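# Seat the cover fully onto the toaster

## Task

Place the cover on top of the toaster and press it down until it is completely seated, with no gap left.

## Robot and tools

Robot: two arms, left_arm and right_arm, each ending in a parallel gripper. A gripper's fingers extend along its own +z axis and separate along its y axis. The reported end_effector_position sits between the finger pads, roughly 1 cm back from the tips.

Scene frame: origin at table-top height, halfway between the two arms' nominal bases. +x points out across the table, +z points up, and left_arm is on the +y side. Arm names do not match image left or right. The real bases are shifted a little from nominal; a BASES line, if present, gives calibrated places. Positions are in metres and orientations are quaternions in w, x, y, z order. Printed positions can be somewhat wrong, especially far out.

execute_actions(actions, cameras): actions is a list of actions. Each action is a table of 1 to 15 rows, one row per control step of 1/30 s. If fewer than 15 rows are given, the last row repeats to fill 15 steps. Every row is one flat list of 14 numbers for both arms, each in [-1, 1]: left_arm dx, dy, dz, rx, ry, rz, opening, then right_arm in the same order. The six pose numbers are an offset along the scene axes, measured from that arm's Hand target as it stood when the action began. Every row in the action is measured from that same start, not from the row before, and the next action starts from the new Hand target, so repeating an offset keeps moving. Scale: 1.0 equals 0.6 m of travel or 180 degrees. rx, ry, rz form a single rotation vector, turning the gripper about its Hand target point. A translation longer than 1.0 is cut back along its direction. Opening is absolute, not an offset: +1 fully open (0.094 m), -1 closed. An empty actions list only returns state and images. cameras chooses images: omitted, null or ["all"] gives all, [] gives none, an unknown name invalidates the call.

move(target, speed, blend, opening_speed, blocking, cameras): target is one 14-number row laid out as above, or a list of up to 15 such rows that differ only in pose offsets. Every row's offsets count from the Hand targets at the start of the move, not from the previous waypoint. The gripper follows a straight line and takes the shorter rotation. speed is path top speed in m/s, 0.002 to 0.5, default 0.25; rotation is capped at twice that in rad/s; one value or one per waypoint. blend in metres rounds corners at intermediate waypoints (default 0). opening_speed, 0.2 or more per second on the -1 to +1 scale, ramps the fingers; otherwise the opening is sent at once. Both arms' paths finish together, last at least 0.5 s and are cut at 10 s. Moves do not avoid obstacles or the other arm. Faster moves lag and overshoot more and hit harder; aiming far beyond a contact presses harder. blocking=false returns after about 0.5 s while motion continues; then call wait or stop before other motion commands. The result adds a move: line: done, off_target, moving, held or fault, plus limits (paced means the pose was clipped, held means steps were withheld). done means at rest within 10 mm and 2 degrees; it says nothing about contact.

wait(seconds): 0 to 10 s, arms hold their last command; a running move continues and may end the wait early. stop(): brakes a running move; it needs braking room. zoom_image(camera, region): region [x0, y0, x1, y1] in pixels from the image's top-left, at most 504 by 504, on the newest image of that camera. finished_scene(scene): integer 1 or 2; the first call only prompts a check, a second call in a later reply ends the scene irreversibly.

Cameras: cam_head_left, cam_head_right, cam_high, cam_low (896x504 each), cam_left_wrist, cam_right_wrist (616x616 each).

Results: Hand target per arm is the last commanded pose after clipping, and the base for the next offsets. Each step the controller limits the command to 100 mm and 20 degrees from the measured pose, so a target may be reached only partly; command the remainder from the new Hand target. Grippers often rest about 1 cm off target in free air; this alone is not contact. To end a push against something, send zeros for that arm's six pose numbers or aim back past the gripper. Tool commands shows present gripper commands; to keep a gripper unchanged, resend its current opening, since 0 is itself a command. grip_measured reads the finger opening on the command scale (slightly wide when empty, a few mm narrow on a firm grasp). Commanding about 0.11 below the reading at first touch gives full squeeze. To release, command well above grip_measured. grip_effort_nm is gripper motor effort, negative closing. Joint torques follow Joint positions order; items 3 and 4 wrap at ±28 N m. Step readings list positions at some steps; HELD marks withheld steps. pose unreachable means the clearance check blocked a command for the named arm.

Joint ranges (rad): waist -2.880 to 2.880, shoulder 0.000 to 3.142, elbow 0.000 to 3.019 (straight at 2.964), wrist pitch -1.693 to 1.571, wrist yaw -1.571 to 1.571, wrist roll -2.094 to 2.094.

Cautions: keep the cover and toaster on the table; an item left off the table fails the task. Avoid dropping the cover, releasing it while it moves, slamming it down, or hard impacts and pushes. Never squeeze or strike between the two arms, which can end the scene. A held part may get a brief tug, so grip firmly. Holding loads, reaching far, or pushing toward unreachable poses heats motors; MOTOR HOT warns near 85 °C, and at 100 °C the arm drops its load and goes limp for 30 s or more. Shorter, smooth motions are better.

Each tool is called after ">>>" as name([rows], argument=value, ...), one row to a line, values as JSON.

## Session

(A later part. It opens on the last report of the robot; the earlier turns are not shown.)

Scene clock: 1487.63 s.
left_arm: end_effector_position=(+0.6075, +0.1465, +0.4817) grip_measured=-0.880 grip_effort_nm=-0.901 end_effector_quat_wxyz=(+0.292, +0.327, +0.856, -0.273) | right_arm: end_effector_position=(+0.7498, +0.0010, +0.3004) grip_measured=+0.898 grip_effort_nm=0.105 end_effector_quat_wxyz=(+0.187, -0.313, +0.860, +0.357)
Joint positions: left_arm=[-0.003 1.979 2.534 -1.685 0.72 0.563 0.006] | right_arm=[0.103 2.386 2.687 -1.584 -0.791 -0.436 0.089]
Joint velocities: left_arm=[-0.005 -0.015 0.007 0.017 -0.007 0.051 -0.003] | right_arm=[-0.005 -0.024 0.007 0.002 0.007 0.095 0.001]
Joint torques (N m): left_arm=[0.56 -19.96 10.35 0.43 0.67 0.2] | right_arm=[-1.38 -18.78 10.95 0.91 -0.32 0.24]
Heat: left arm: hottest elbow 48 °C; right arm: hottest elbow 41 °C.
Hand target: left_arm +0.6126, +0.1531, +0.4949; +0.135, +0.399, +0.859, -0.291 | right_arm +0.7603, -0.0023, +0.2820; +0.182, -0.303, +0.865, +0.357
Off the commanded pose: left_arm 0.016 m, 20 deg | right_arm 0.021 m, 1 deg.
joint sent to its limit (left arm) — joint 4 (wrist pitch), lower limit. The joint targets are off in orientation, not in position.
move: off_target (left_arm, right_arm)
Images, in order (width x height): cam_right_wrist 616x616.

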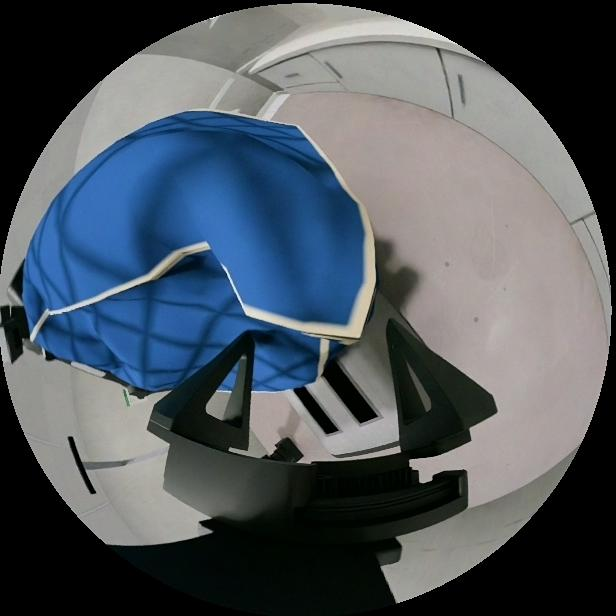

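>>> move(target=[0,0,0,0,0,0,-0.885,0.0,0.055,-0.035,0,0,0,0.9], cameras=["cam_right_wrist"])

>>> move(target=[0,0,0,0,0,0,-0.885,0,0.01,-0.01,0,0,0,-1], cameras=["cam_right_wrist"])

Scene clock: 1493.03 s.
left_arm: end_effector_position=(+0.6075, +0.1468, +0.4829) grip_measured=-0.884 grip_effort_nm=-0.994 end_effector_quat_wxyz=(+0.293, +0.327, +0.856, -0.273) | right_arm: end_effector_position=(+0.7598, +0.0223, +0.2790) grip_measured=+0.898 grip_effort_nm=0.105 end_effector_quat_wxyz=(+0.195, -0.308, +0.861, +0.356)
Joint positions: left_arm=[-0.002 1.979 2.537 -1.685 0.72 0.563 0.005] | right_arm=[0.13 2.386 2.624 -1.469 -0.779 -0.379 0.089]
Joint velocities: left_arm=[-0.005 -0.005 0.017 0.012 -0.007 -0.081 -0.001] | right_arm=[0.005 -0.015 -0.027 0.017 -0.022 0.007 0.001]
Joint torques (N m): left_arm=[1.03 -19.84 10.06 0.42 0.69 0.16] | right_arm=[-0.03 -20.13 8.34 0.96 -0.3 0.23]
Heat: left arm: hottest elbow 48 °C; right arm: hottest elbow 41 °C.
Hand target: left_arm +0.6126, +0.1532, +0.4949; +0.135, +0.398, +0.859, -0.291 | right_arm +0.7600, +0.0308, +0.2613; +0.182, -0.303, +0.865, +0.357
Off the commanded pose: left_arm 0.014 m, 20 deg; orientation clipped | right_arm 0.020 m, 2 deg.
joint sent to its limit (left arm) — joint 4 (wrist pitch), lower limit. The joint targets are off in orientation, not in position.
move: off_target (left_arm, right_arm); limits=paced
Images, in order (width x height): cam_right_wrist 616x616.

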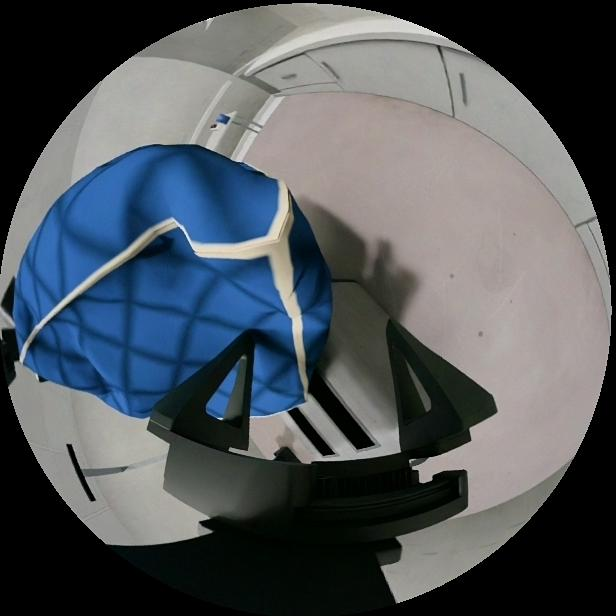

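Scene clock: 1494.00 s.
left_arm: end_effector_position=(+0.6075, +0.1468, +0.4829) grip_measured=-0.884 grip_effort_nm=-0.974 end_effector_quat_wxyz=(+0.293, +0.327, +0.856, -0.273) | right_arm: end_effector_position=(+0.7614, +0.0261, +0.2695) grip_measured=-0.996 grip_effort_nm=-0.198 end_effector_quat_wxyz=(+0.193, -0.306, +0.862, +0.356)
Joint positions: left_arm=[-0.002 1.979 2.537 -1.685 0.72 0.563 0.005] | right_arm=[0.135 2.386 2.599 -1.441 -0.776 -0.368 0]
Joint velocities: left_arm=[0.005 -0.015 -0.002 -0.007 -0.037 0.022 -0.003] | right_arm=[0.005 0.005 -0.002 -0.002 -0.066 -0.037 0]
Joint torques (N m): left_arm=[0.44 -19.78 10.13 0.47 0.67 0.16] | right_arm=[0.15 -20.37 8.31 0.9 -0.33 0.24]
Heat: left arm: hottest elbow 48 °C; right arm: hottest elbow 41 °C.
Hand target: left_arm +0.6126, +0.1531, +0.4949; +0.135, +0.398, +0.859, -0.291 | right_arm +0.7598, +0.0370, +0.2553; +0.182, -0.303, +0.865, +0.358
Off the commanded pose: left_arm 0.014 m, 20 deg; orientation clipped | right_arm 0.018 m, 1 deg.
joint sent to its limit (left arm) — joint 4 (wrist pitch), lower limit. The joint targets are off in orientation, not in position.
move: off_target (left_arm, right_arm); limits=paced
Images, in order (width x height): cam_right_wrist 616x616.

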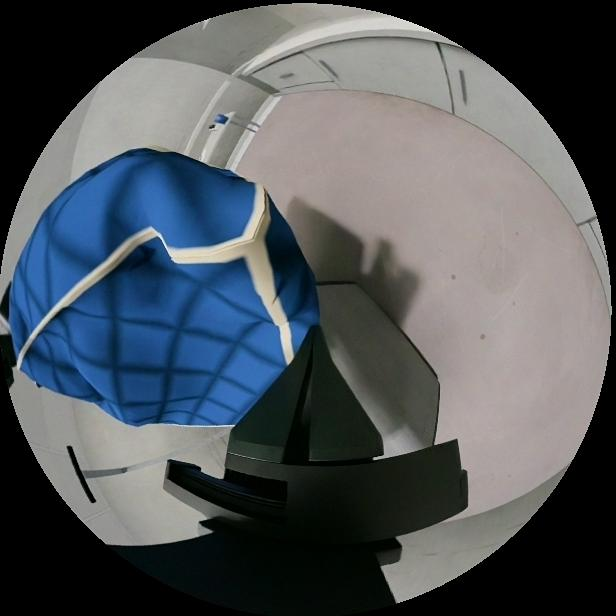

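>>> move([
  [0,0,0,0,0,0,-0.885,-0.1,-0.2,0.15,-0.28,0,-0.1,-1],
  [0,0,0.13,0,0,0,-0.885,-0.3,-0.4,0.15,-0.28,0,-0.1,-1],
  [-0.13,-0.3,0.13,0,0,0,-0.885,-0.5,-0.4,0.15,-0.28,0,-0.1,-1],
])

Scene clock: 1508.00 s.
left_arm: end_effector_position=(+0.5525, -0.0327, +0.5374) grip_measured=-0.883 grip_effort_nm=-0.969 end_effector_quat_wxyz=(+0.274, +0.337, +0.843, -0.318) | right_arm: end_effector_position=(+0.4650, -0.2103, +0.3500) grip_measured=-0.996 grip_effort_nm=-0.198 end_effector_quat_wxyz=(+0.085, -0.208, +0.971, -0.078)
Joint positions: left_arm=[-0.301 2.009 2.729 -1.685 0.664 0.25 0.005] | right_arm=[0.049 1.412 1.521 -1.49 0.132 -0.348 0]
Joint velocities: left_arm=[-0.005 -0.015 -0.017 -0.002 0.007 0.007 -0.002] | right_arm=[0.005 0.005 -0.002 -0.007 0.051 0.022 0]
Joint torques (N m): left_arm=[0.15 -24.88 6.68 0.53 0.55 0.01] | right_arm=[0.09 -10.11 8.39 0.79 0.01 0.11]
Heat: left arm: hottest elbow 45 °C; right arm: hottest elbow 40 °C.
Hand target: left_arm +0.5335, -0.0276, +0.5693; +0.133, +0.399, +0.859, -0.291 | right_arm +0.4630, -0.2041, +0.3502; +0.090, -0.216, +0.969, -0.076
Off the commanded pose: left_arm 0.040 m, 18 deg | right_arm 0.010 m, 1 deg.
joint sent to its limit (left arm) — joint 4 (wrist pitch), lower limit. The joint targets are off in position and orientation.
move: off_target (left_arm); limits=paced

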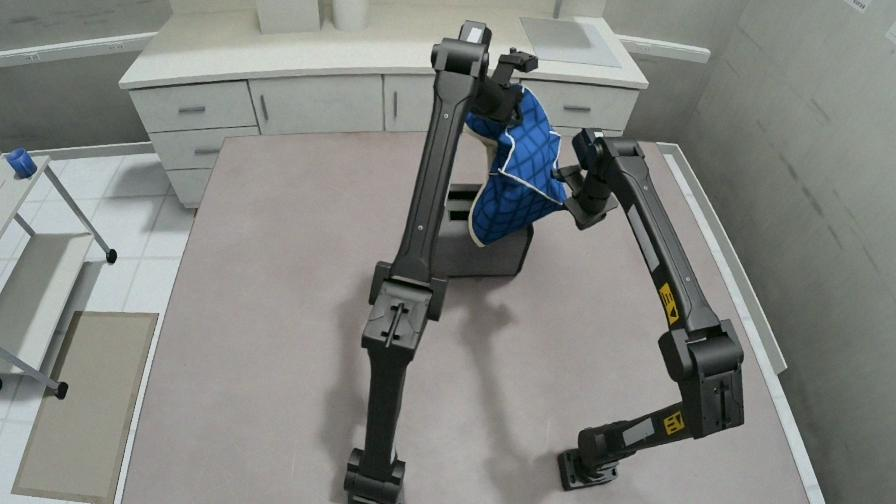

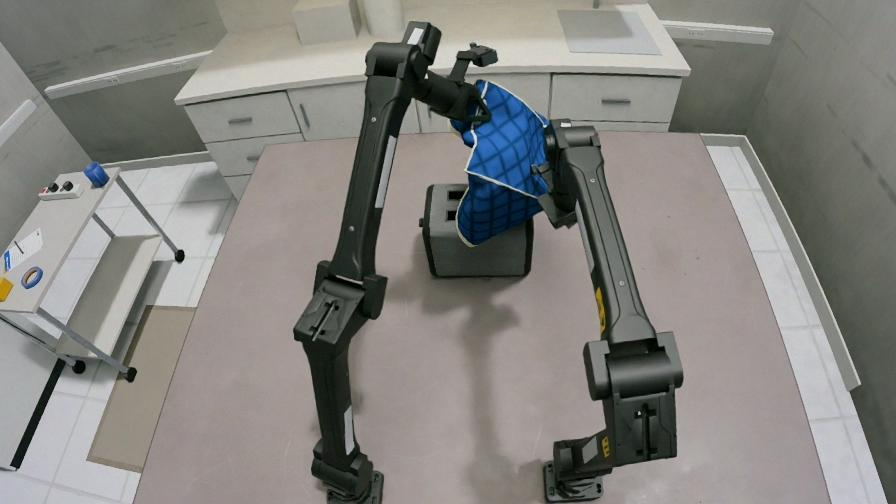

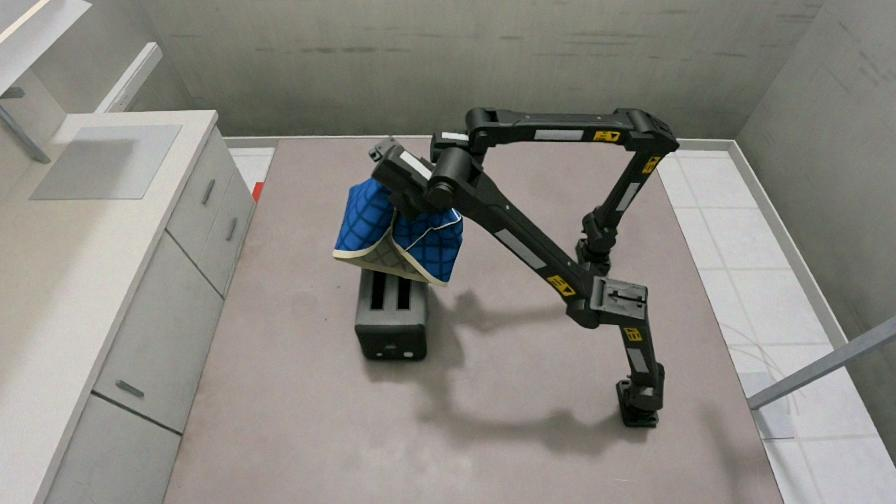

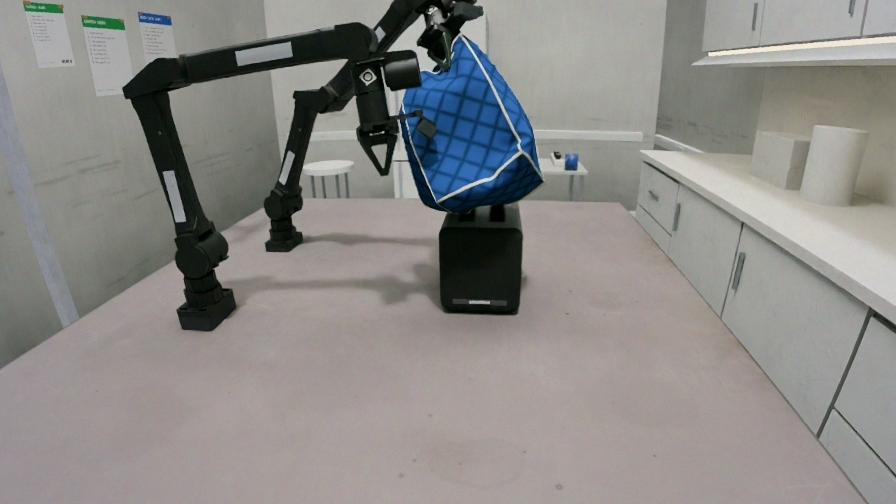

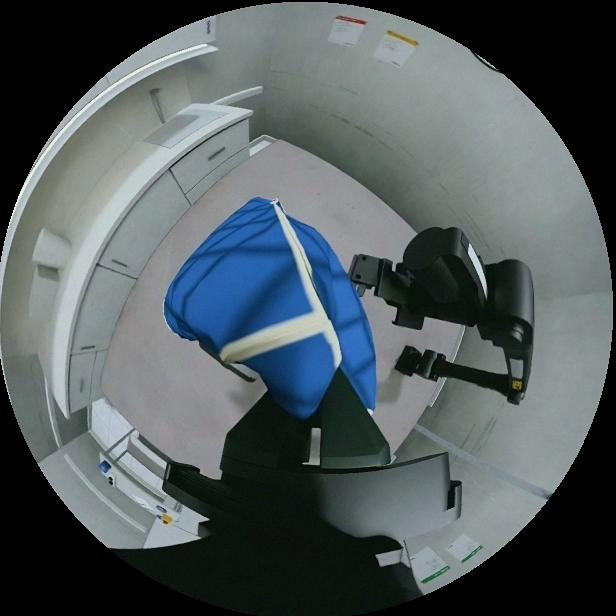

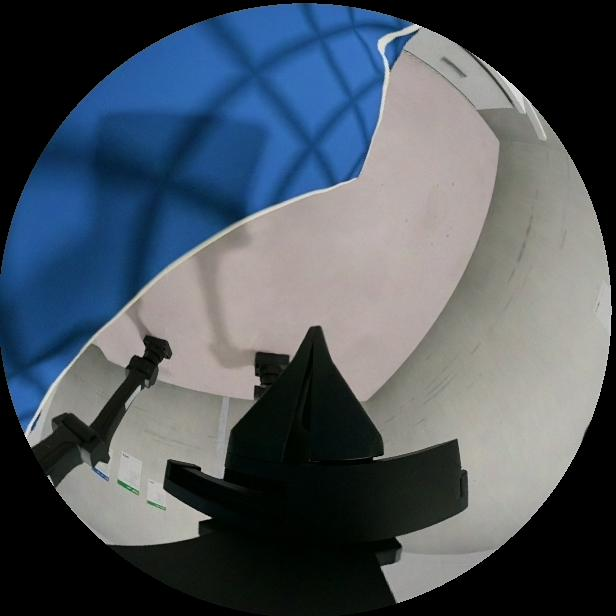

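>>> move(target=[0.05,-0.14,-0.03,0.04,0,-0.02,-0.885,-0.2,-0.1,0,0,0,0,-1])

Scene clock: 1512.40 s.
left_arm: end_effector_position=(+0.5647, -0.1029, +0.5314) grip_measured=-0.882 grip_effort_nm=-0.945 end_effector_quat_wxyz=(+0.306, +0.347, +0.836, -0.296) | right_arm: end_effector_position=(+0.3490, -0.2619, +0.3540) grip_measured=-0.996 grip_effort_nm=-0.198 end_effector_quat_wxyz=(+0.092, -0.214, +0.969, -0.080)
Joint positions: left_arm=[-0.416 2.113 2.873 -1.609 0.554 0.163 0.006] | right_arm=[-0.087 1.097 1.258 -1.51 0.106 -0.496 0]
Joint velocities: left_arm=[-0.015 -0.015 0.012 -0.012 -0.007 0.007 -0.002] | right_arm=[-0.005 -0.015 -0.007 -0.012 -0.095 0.081 -0.001]
Joint torques (N m): left_arm=[-1.14 -21.71 9.31 1.68 0.22 -0.02] | right_arm=[-1.85 -5.89 8.39 0.34 -0.1 -0.02]
Heat: left arm: hottest elbow 45 °C; right arm: hottest elbow 39 °C.
Hand target: left_arm +0.5640, -0.1113, +0.5504; +0.151, +0.414, +0.860, -0.256 | right_arm +0.3431, -0.2648, +0.3526; +0.089, -0.216, +0.969, -0.079
Off the commanded pose: left_arm 0.022 m, 27 deg; orientation clipped | right_arm 0.007 m, 1 deg.
elbow stopped short (left arm): the move would have taken joint 3 (elbow) straighter than the controller allows.
move: off_target (left_arm); limits=paced

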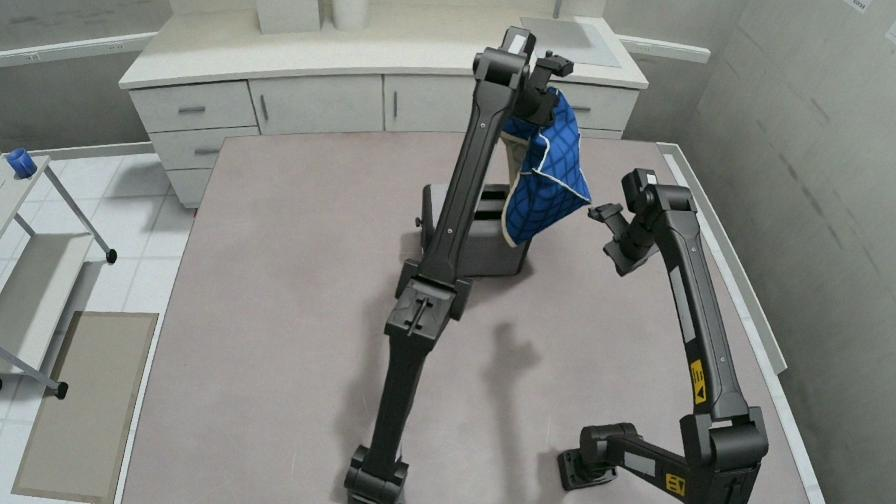

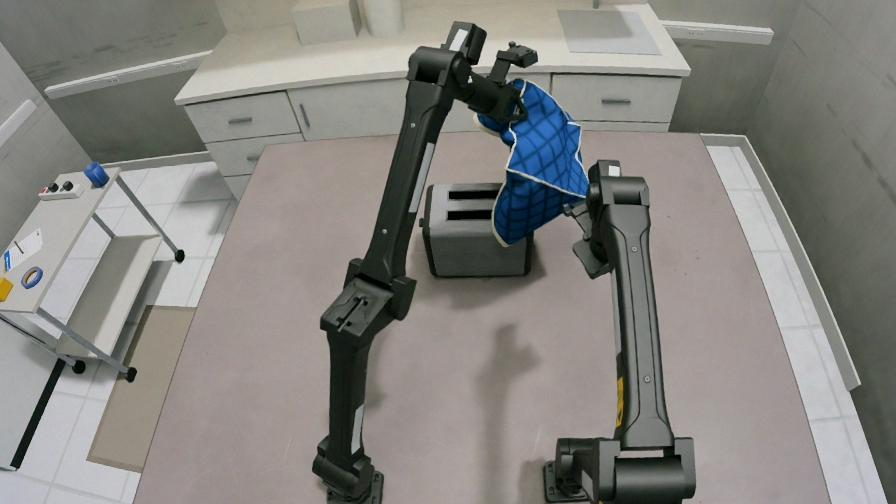

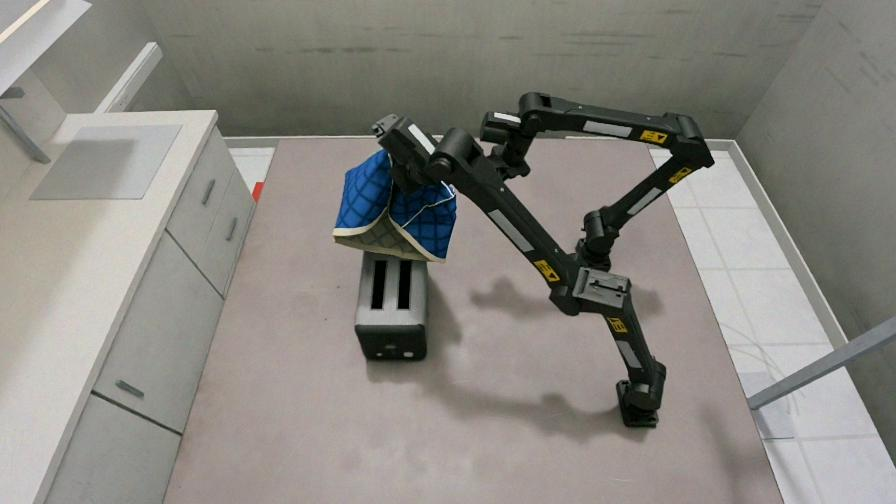

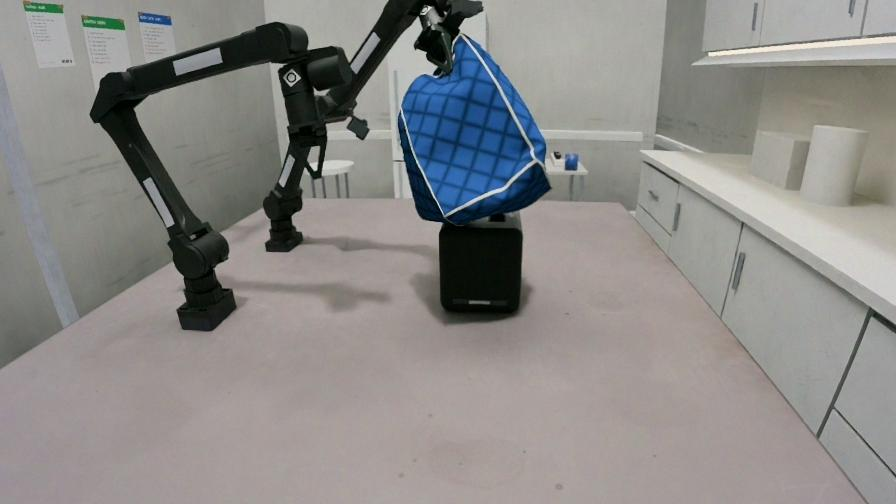

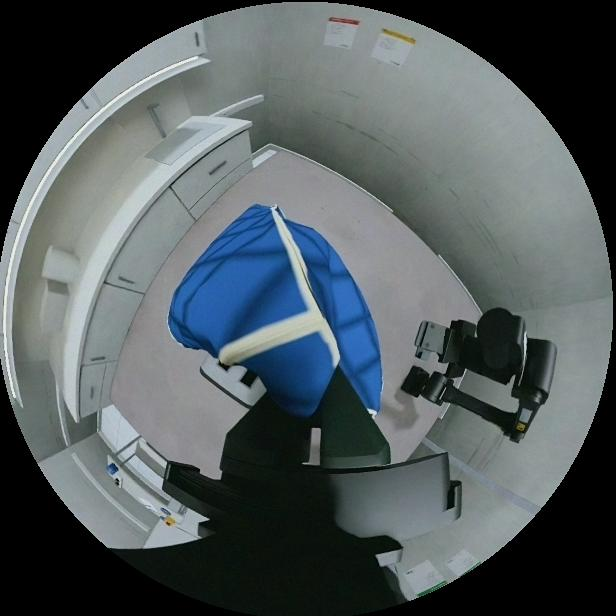

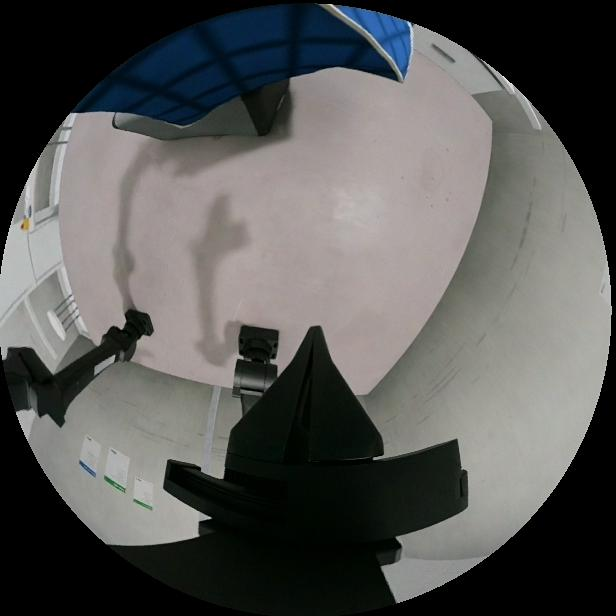

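>>> move([
  [0.04,-0.15,-0.02,0,0,0,-0.885,0,-0.1,0,0,0,0,-1],
  [0.04,-0.15,-0.2,0,0,0,-0.885,0,-0.1,0,0,0,0,-1],
])

Scene clock: 1520.77 s.
left_arm: end_effector_position=(+0.5954, -0.1959, +0.4072) grip_measured=-0.883 grip_effort_nm=-0.955 end_effector_quat_wxyz=(+0.247, +0.363, +0.852, -0.286) | right_arm: end_effector_position=(+0.3392, -0.3211, +0.3539) grip_measured=-0.996 grip_effort_nm=-0.198 end_effector_quat_wxyz=(+0.087, -0.214, +0.970, -0.082)
Joint positions: left_arm=[-0.522 2.297 2.874 -1.524 0.494 0.126 0.006] | right_arm=[-0.282 1.097 1.258 -1.502 0.068 -0.688 0]
Joint velocities: left_arm=[-0.005 -0.005 -0.012 0.022 -0.007 -0.051 -0.001] | right_arm=[0.015 -0.005 -0.012 0.007 -0.037 0.095 0.001]
Joint torques (N m): left_arm=[-0.73 -26.34 9.92 0.47 0.13 0.19] | right_arm=[-1.9 -4.37 9.72 0.8 -0.15 -0.02]
Heat: left arm: hottest elbow 44 °C; right arm: hottest elbow 39 °C.
Hand target: left_arm +0.5900, -0.1995, +0.4300; +0.151, +0.413, +0.861, -0.256 | right_arm +0.3432, -0.3253, +0.3526; +0.088, -0.216, +0.969, -0.081
Off the commanded pose: left_arm 0.025 m, 13 deg | right_arm 0.005 m, 0 deg.
elbow stopped short (left arm): the move would have taken joint 3 (elbow) straighter than the controller allows.
move: off_target (left_arm); limits=paced

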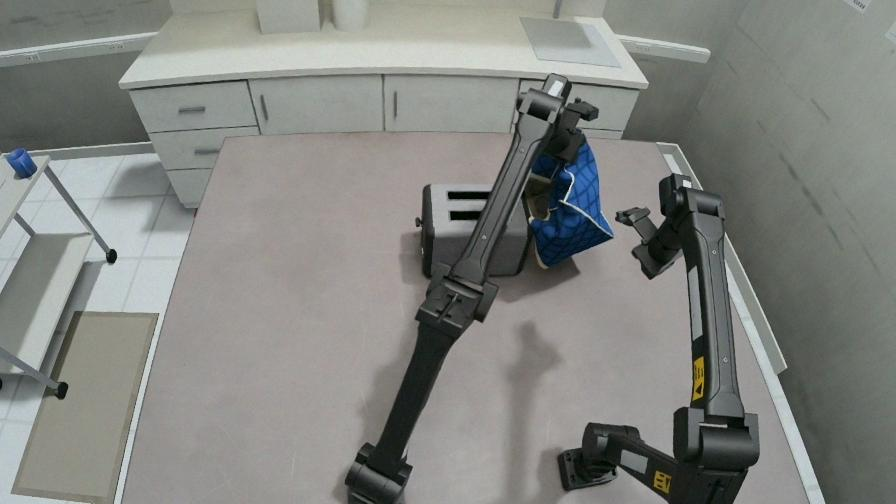

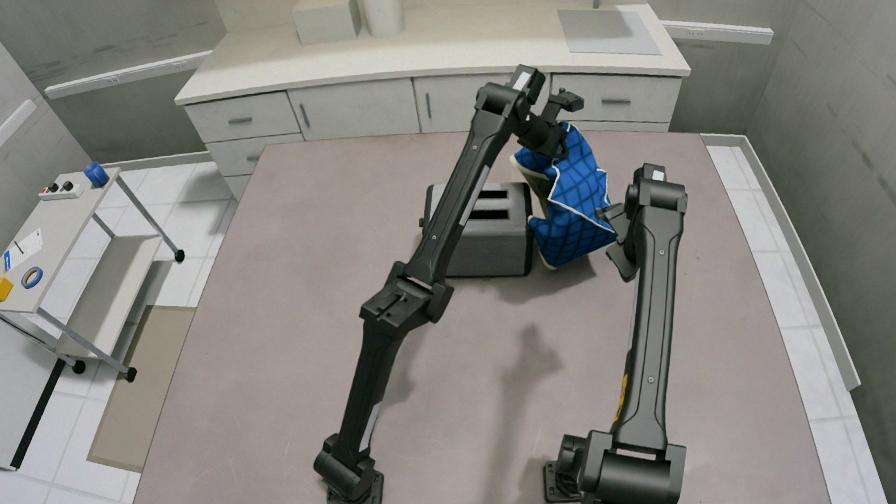

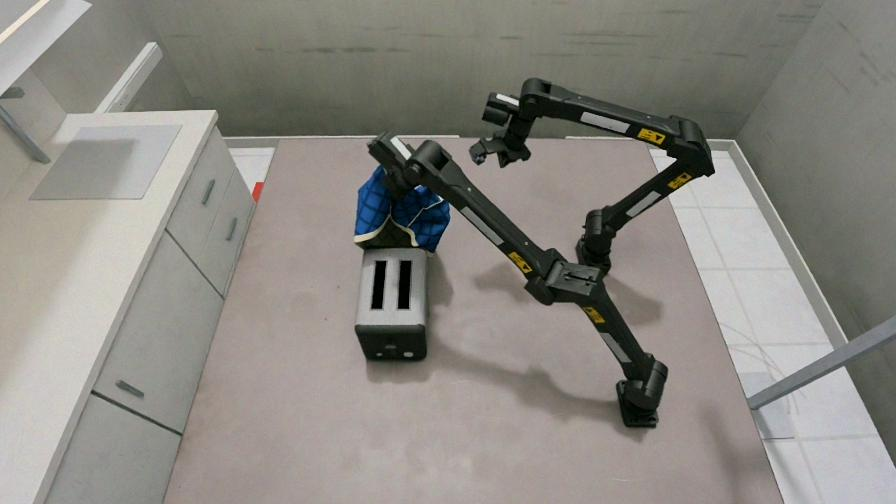

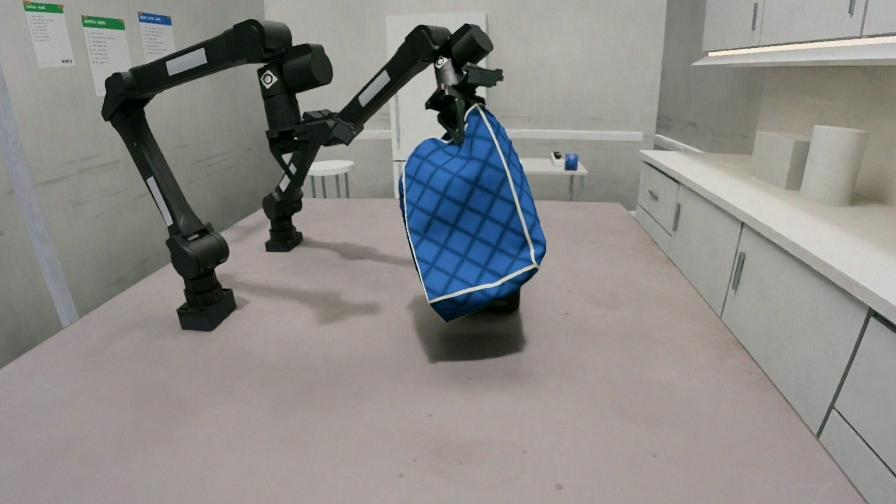

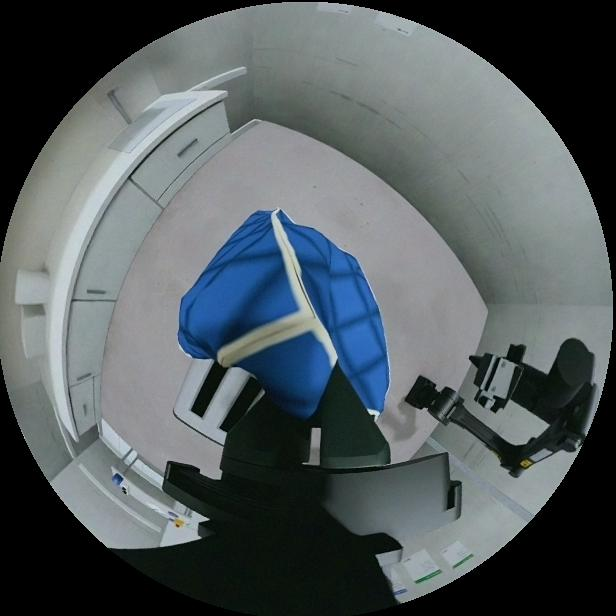

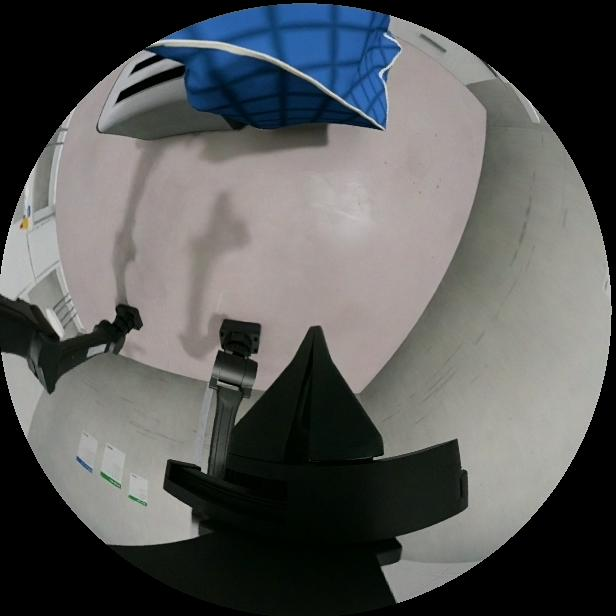

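>>> move(target=[0.04,0.2,0.08,0,0,0.04,-0.885,0,-0.1,0,0,0,0,-1], speed=0.15, cameras=["cam_head_right","cam_low","cam_high"])

Scene clock: 1532.53 s.
left_arm: end_effector_position=(+0.6231, -0.0920, +0.4274) grip_measured=-0.885 grip_effort_nm=-1.004 end_effector_quat_wxyz=(+0.243, +0.313, +0.878, -0.267) | right_arm: end_effector_position=(+0.3320, -0.3769, +0.3412) grip_measured=-0.996 grip_effort_nm=-0.203 end_effector_quat_wxyz=(+0.074, -0.215, +0.971, -0.076)
Joint positions: left_arm=[-0.381 2.253 2.874 -1.626 0.504 0.16 0.005] | right_arm=[-0.458 1.139 1.258 -1.48 0.033 -0.859 0]
Joint velocities: left_arm=[-0.005 0.005 -0.007 -0.017 -0.051 -0.007 0] | right_arm=[0.005 -0.005 0.012 0.012 -0.037 -0.037 0]
Joint torques (N m): left_arm=[0.38 -29.22 9.66 0.59 0.45 0.23] | right_arm=[-1.79 -4.42 12.89 0.76 -0.19 -0.03]
Heat: left arm: hottest elbow 43 °C; right arm: hottest elbow 39 °C.
Hand target: left_arm +0.6134, -0.0803, +0.4796; +0.168, +0.359, +0.885, -0.246 | right_arm +0.3433, -0.3854, +0.3524; +0.086, -0.217, +0.969, -0.083
Off the commanded pose: left_arm 0.053 m, 10 deg | right_arm 0.018 m, 2 deg.
elbow stopped short (left arm): the move would have taken joint 3 (elbow) straighter than the controller allows.
move: off_target (left_arm, right_arm)
Images, in order (width x height): cam_head_right 896x504, cam_high 896x504, cam_low 896x504.

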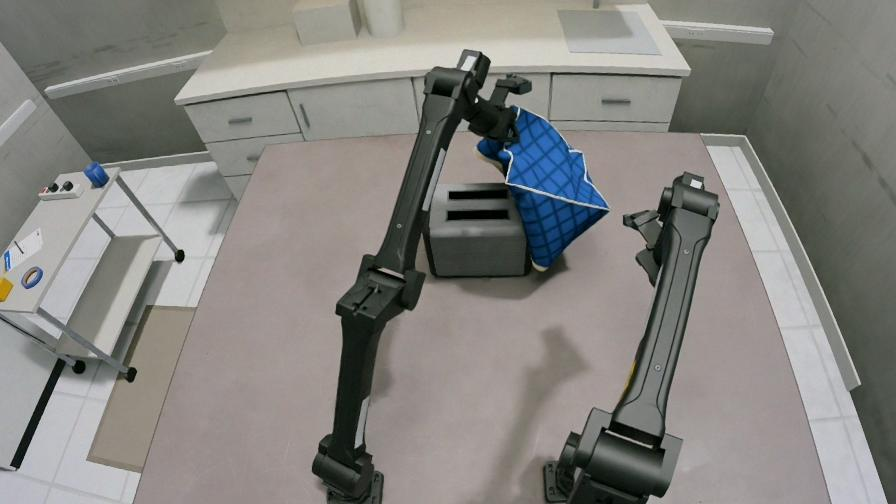

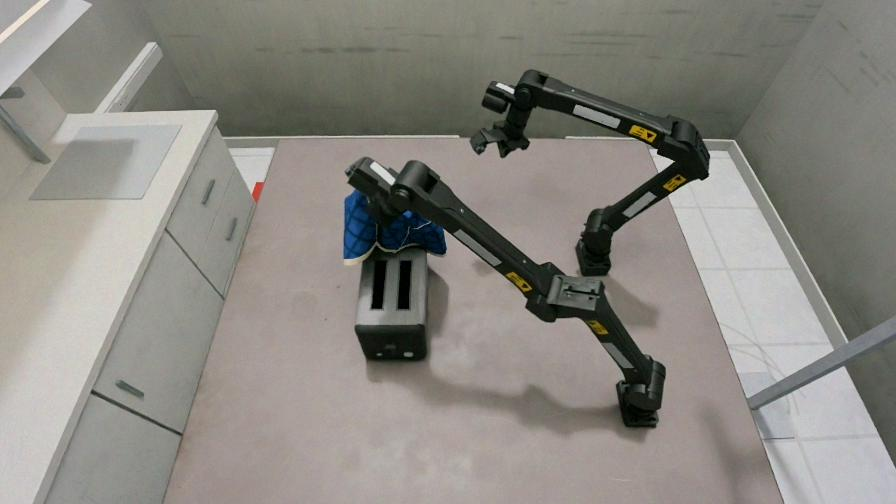

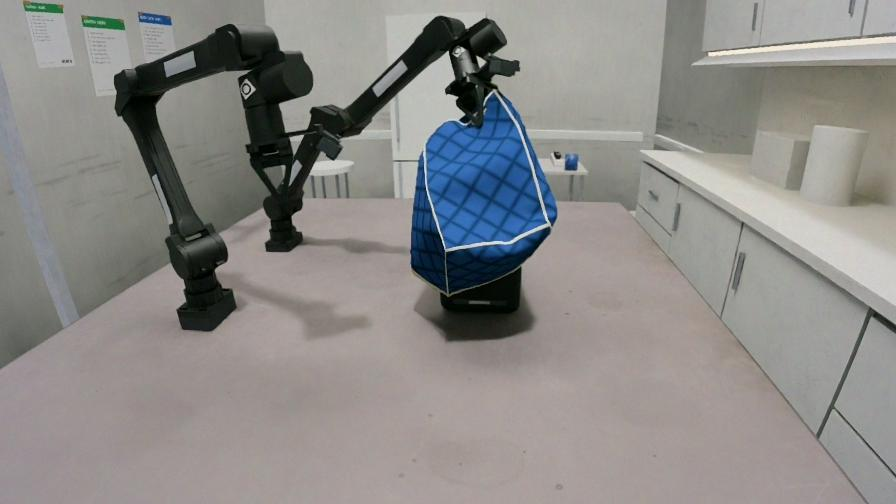

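>>> move(target=[0.03,0.22,-0.04,0,0,0.05,-0.885,0,0,0,0,0,0,-1], speed=0.15, cameras=["cam_head_right","cam_low","cam_high"])

Scene clock: 1538.33 s.
left_arm: end_effector_position=(+0.6447, +0.0390, +0.4186) grip_measured=-0.884 grip_effort_nm=-0.974 end_effector_quat_wxyz=(+0.222, +0.264, +0.907, -0.241) | right_arm: end_effector_position=(+0.3320, -0.3769, +0.3412) grip_measured=-0.996 grip_effort_nm=-0.208 end_effector_quat_wxyz=(+0.074, -0.215, +0.971, -0.076)
Joint positions: left_arm=[-0.198 2.172 2.732 -1.682 0.514 0.254 0.005] | right_arm=[-0.458 1.139 1.258 -1.48 0.033 -0.86 0]
Joint velocities: left_arm=[0.005 -0.005 0.002 -0.007 -0.022 -0.037 -0.002] | right_arm=[-0.005 -0.005 -0.017 -0.012 0.037 -0.007 0.001]
Joint torques (N m): left_arm=[1.03 -28.69 7.25 0.51 0.28 0.2] | right_arm=[-1.9 -4.37 12.88 0.79 -0.19 -0.02]
Heat: left arm: hottest elbow 43 °C; right arm: hottest elbow 39 °C.
Hand target: left_arm +0.6314, +0.0516, +0.4575; +0.189, +0.287, +0.910, -0.232 | right_arm +0.3433, -0.3854, +0.3524; +0.086, -0.217, +0.969, -0.083
Off the commanded pose: left_arm 0.041 m, 5 deg | right_arm 0.018 m, 2 deg.
elbow stopped short (left arm): the move would have taken joint 3 (elbow) straighter than the controller allows.
joint sent to its limit (left arm) — joint 4 (wrist pitch), lower limit. The joint targets are off in orientation, not in position.
move: off_target (left_arm, right_arm)
Images, in order (width x height): cam_head_right 896x504, cam_high 896x504, cam_low 896x504.

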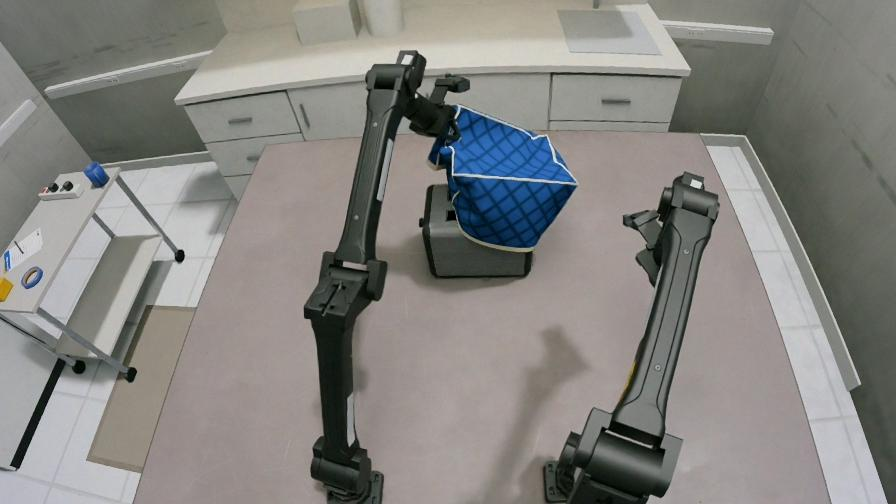

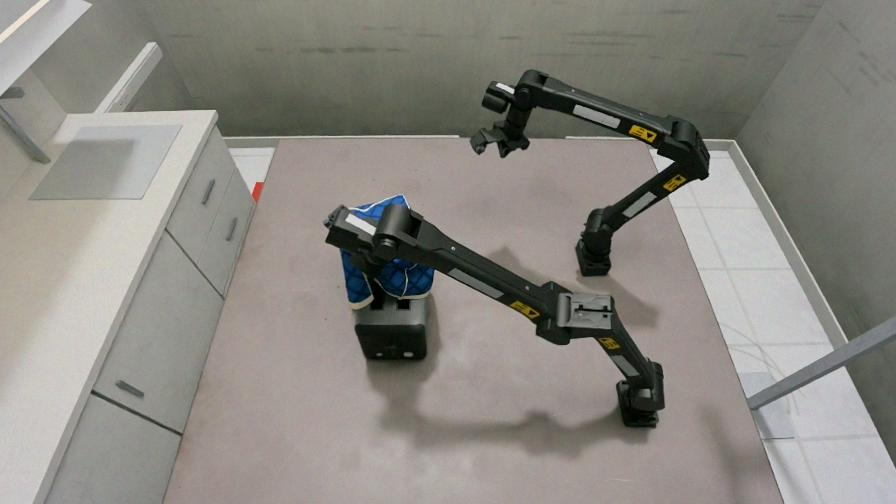

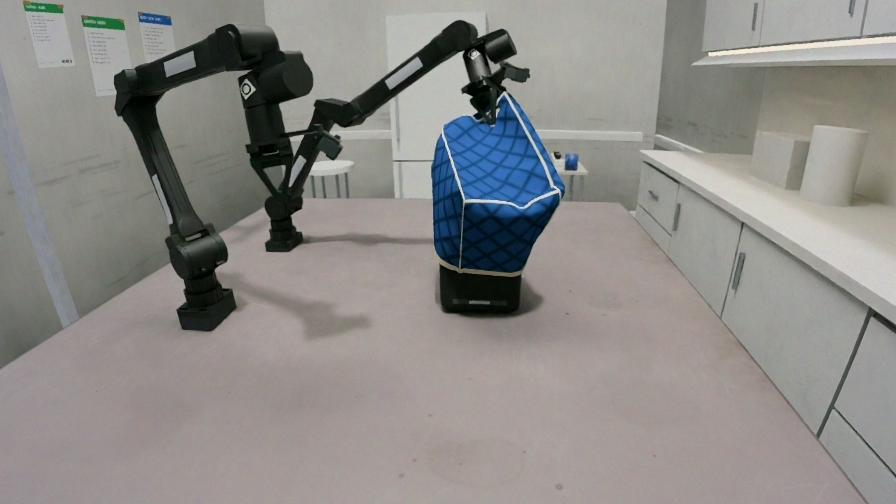

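Superb. Continue, still keeping height until past the knob end.

>>> move(target=[0.02,0.24,-0.02,0.05,0,0.07,-0.885,0,0,0,0,0,0,-1], speed=0.15, cameras=["cam_head_right","cam_low","cam_high"])

Scene clock: 1543.87 s.
left_arm: end_effector_position=(+0.6580, +0.1921, +0.4142) grip_measured=-0.885 grip_effort_nm=-1.004 end_effector_quat_wxyz=(+0.226, +0.180, +0.947, -0.141) | right_arm: end_effector_position=(+0.3320, -0.3769, +0.3412) grip_measured=-0.996 grip_effort_nm=-0.188 end_effector_quat_wxyz=(+0.074, -0.215, +0.971, -0.076)
Joint positions: left_arm=[-0.015 2.101 2.632 -1.682 0.351 0.289 0.005] | right_arm=[-0.458 1.139 1.258 -1.48 0.033 -0.86 0]
Joint velocities: left_arm=[0.005 -0.005 0.002 -0.007 -0.022 0.007 0] | right_arm=[-0.005 -0.015 -0.027 0.002 0.037 -0.037 0]
Joint torques (N m): left_arm=[0.38 -27.4 7.19 0.47 0.15 0.2] | right_arm=[-1.9 -4.42 12.9 0.8 -0.19 -0.03]
Heat: left arm: hottest elbow 43 °C; right arm: hottest elbow 39 °C.
Hand target: left_arm +0.6440, +0.1954, +0.4474; +0.192, +0.199, +0.951, -0.139 | right_arm +0.3433, -0.3855, +0.3524; +0.086, -0.217, +0.969, -0.083
Off the commanded pose: left_arm 0.035 m, 5 deg | right_arm 0.018 m, 2 deg.
joint sent to its limit (left arm) — joint 4 (wrist pitch), lower limit. The joint targets are off in orientation, not in position.
move: off_target (left_arm, right_arm)
Images, in order (width x height): cam_head_right 896x504, cam_high 896x504, cam_low 896x504.

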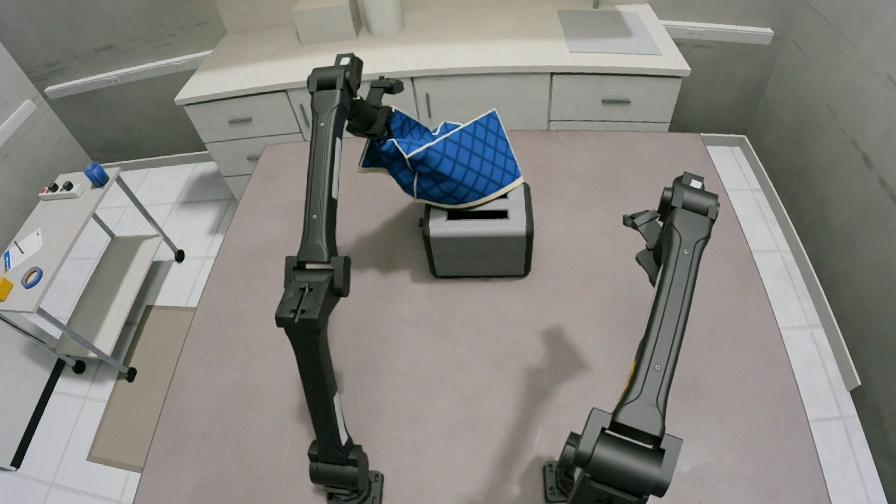

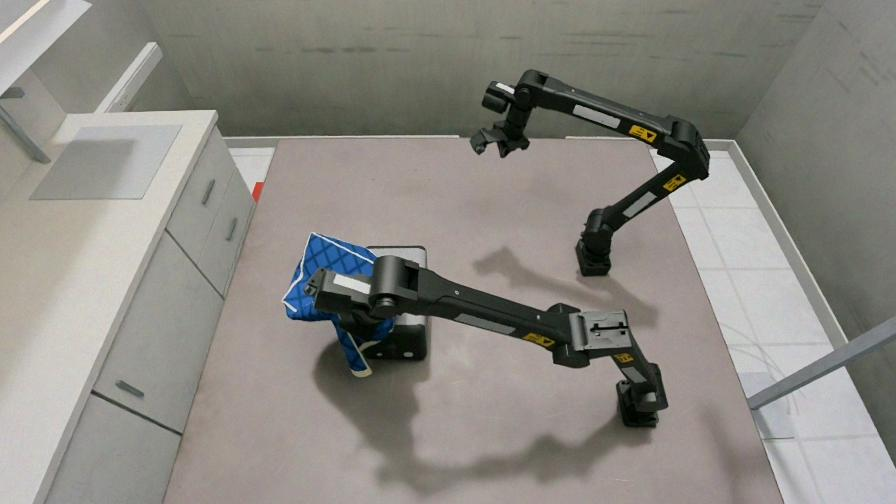

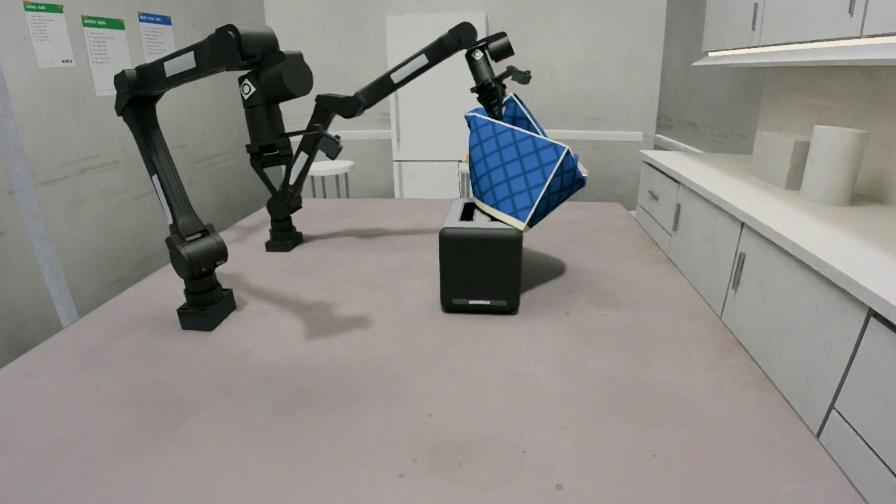

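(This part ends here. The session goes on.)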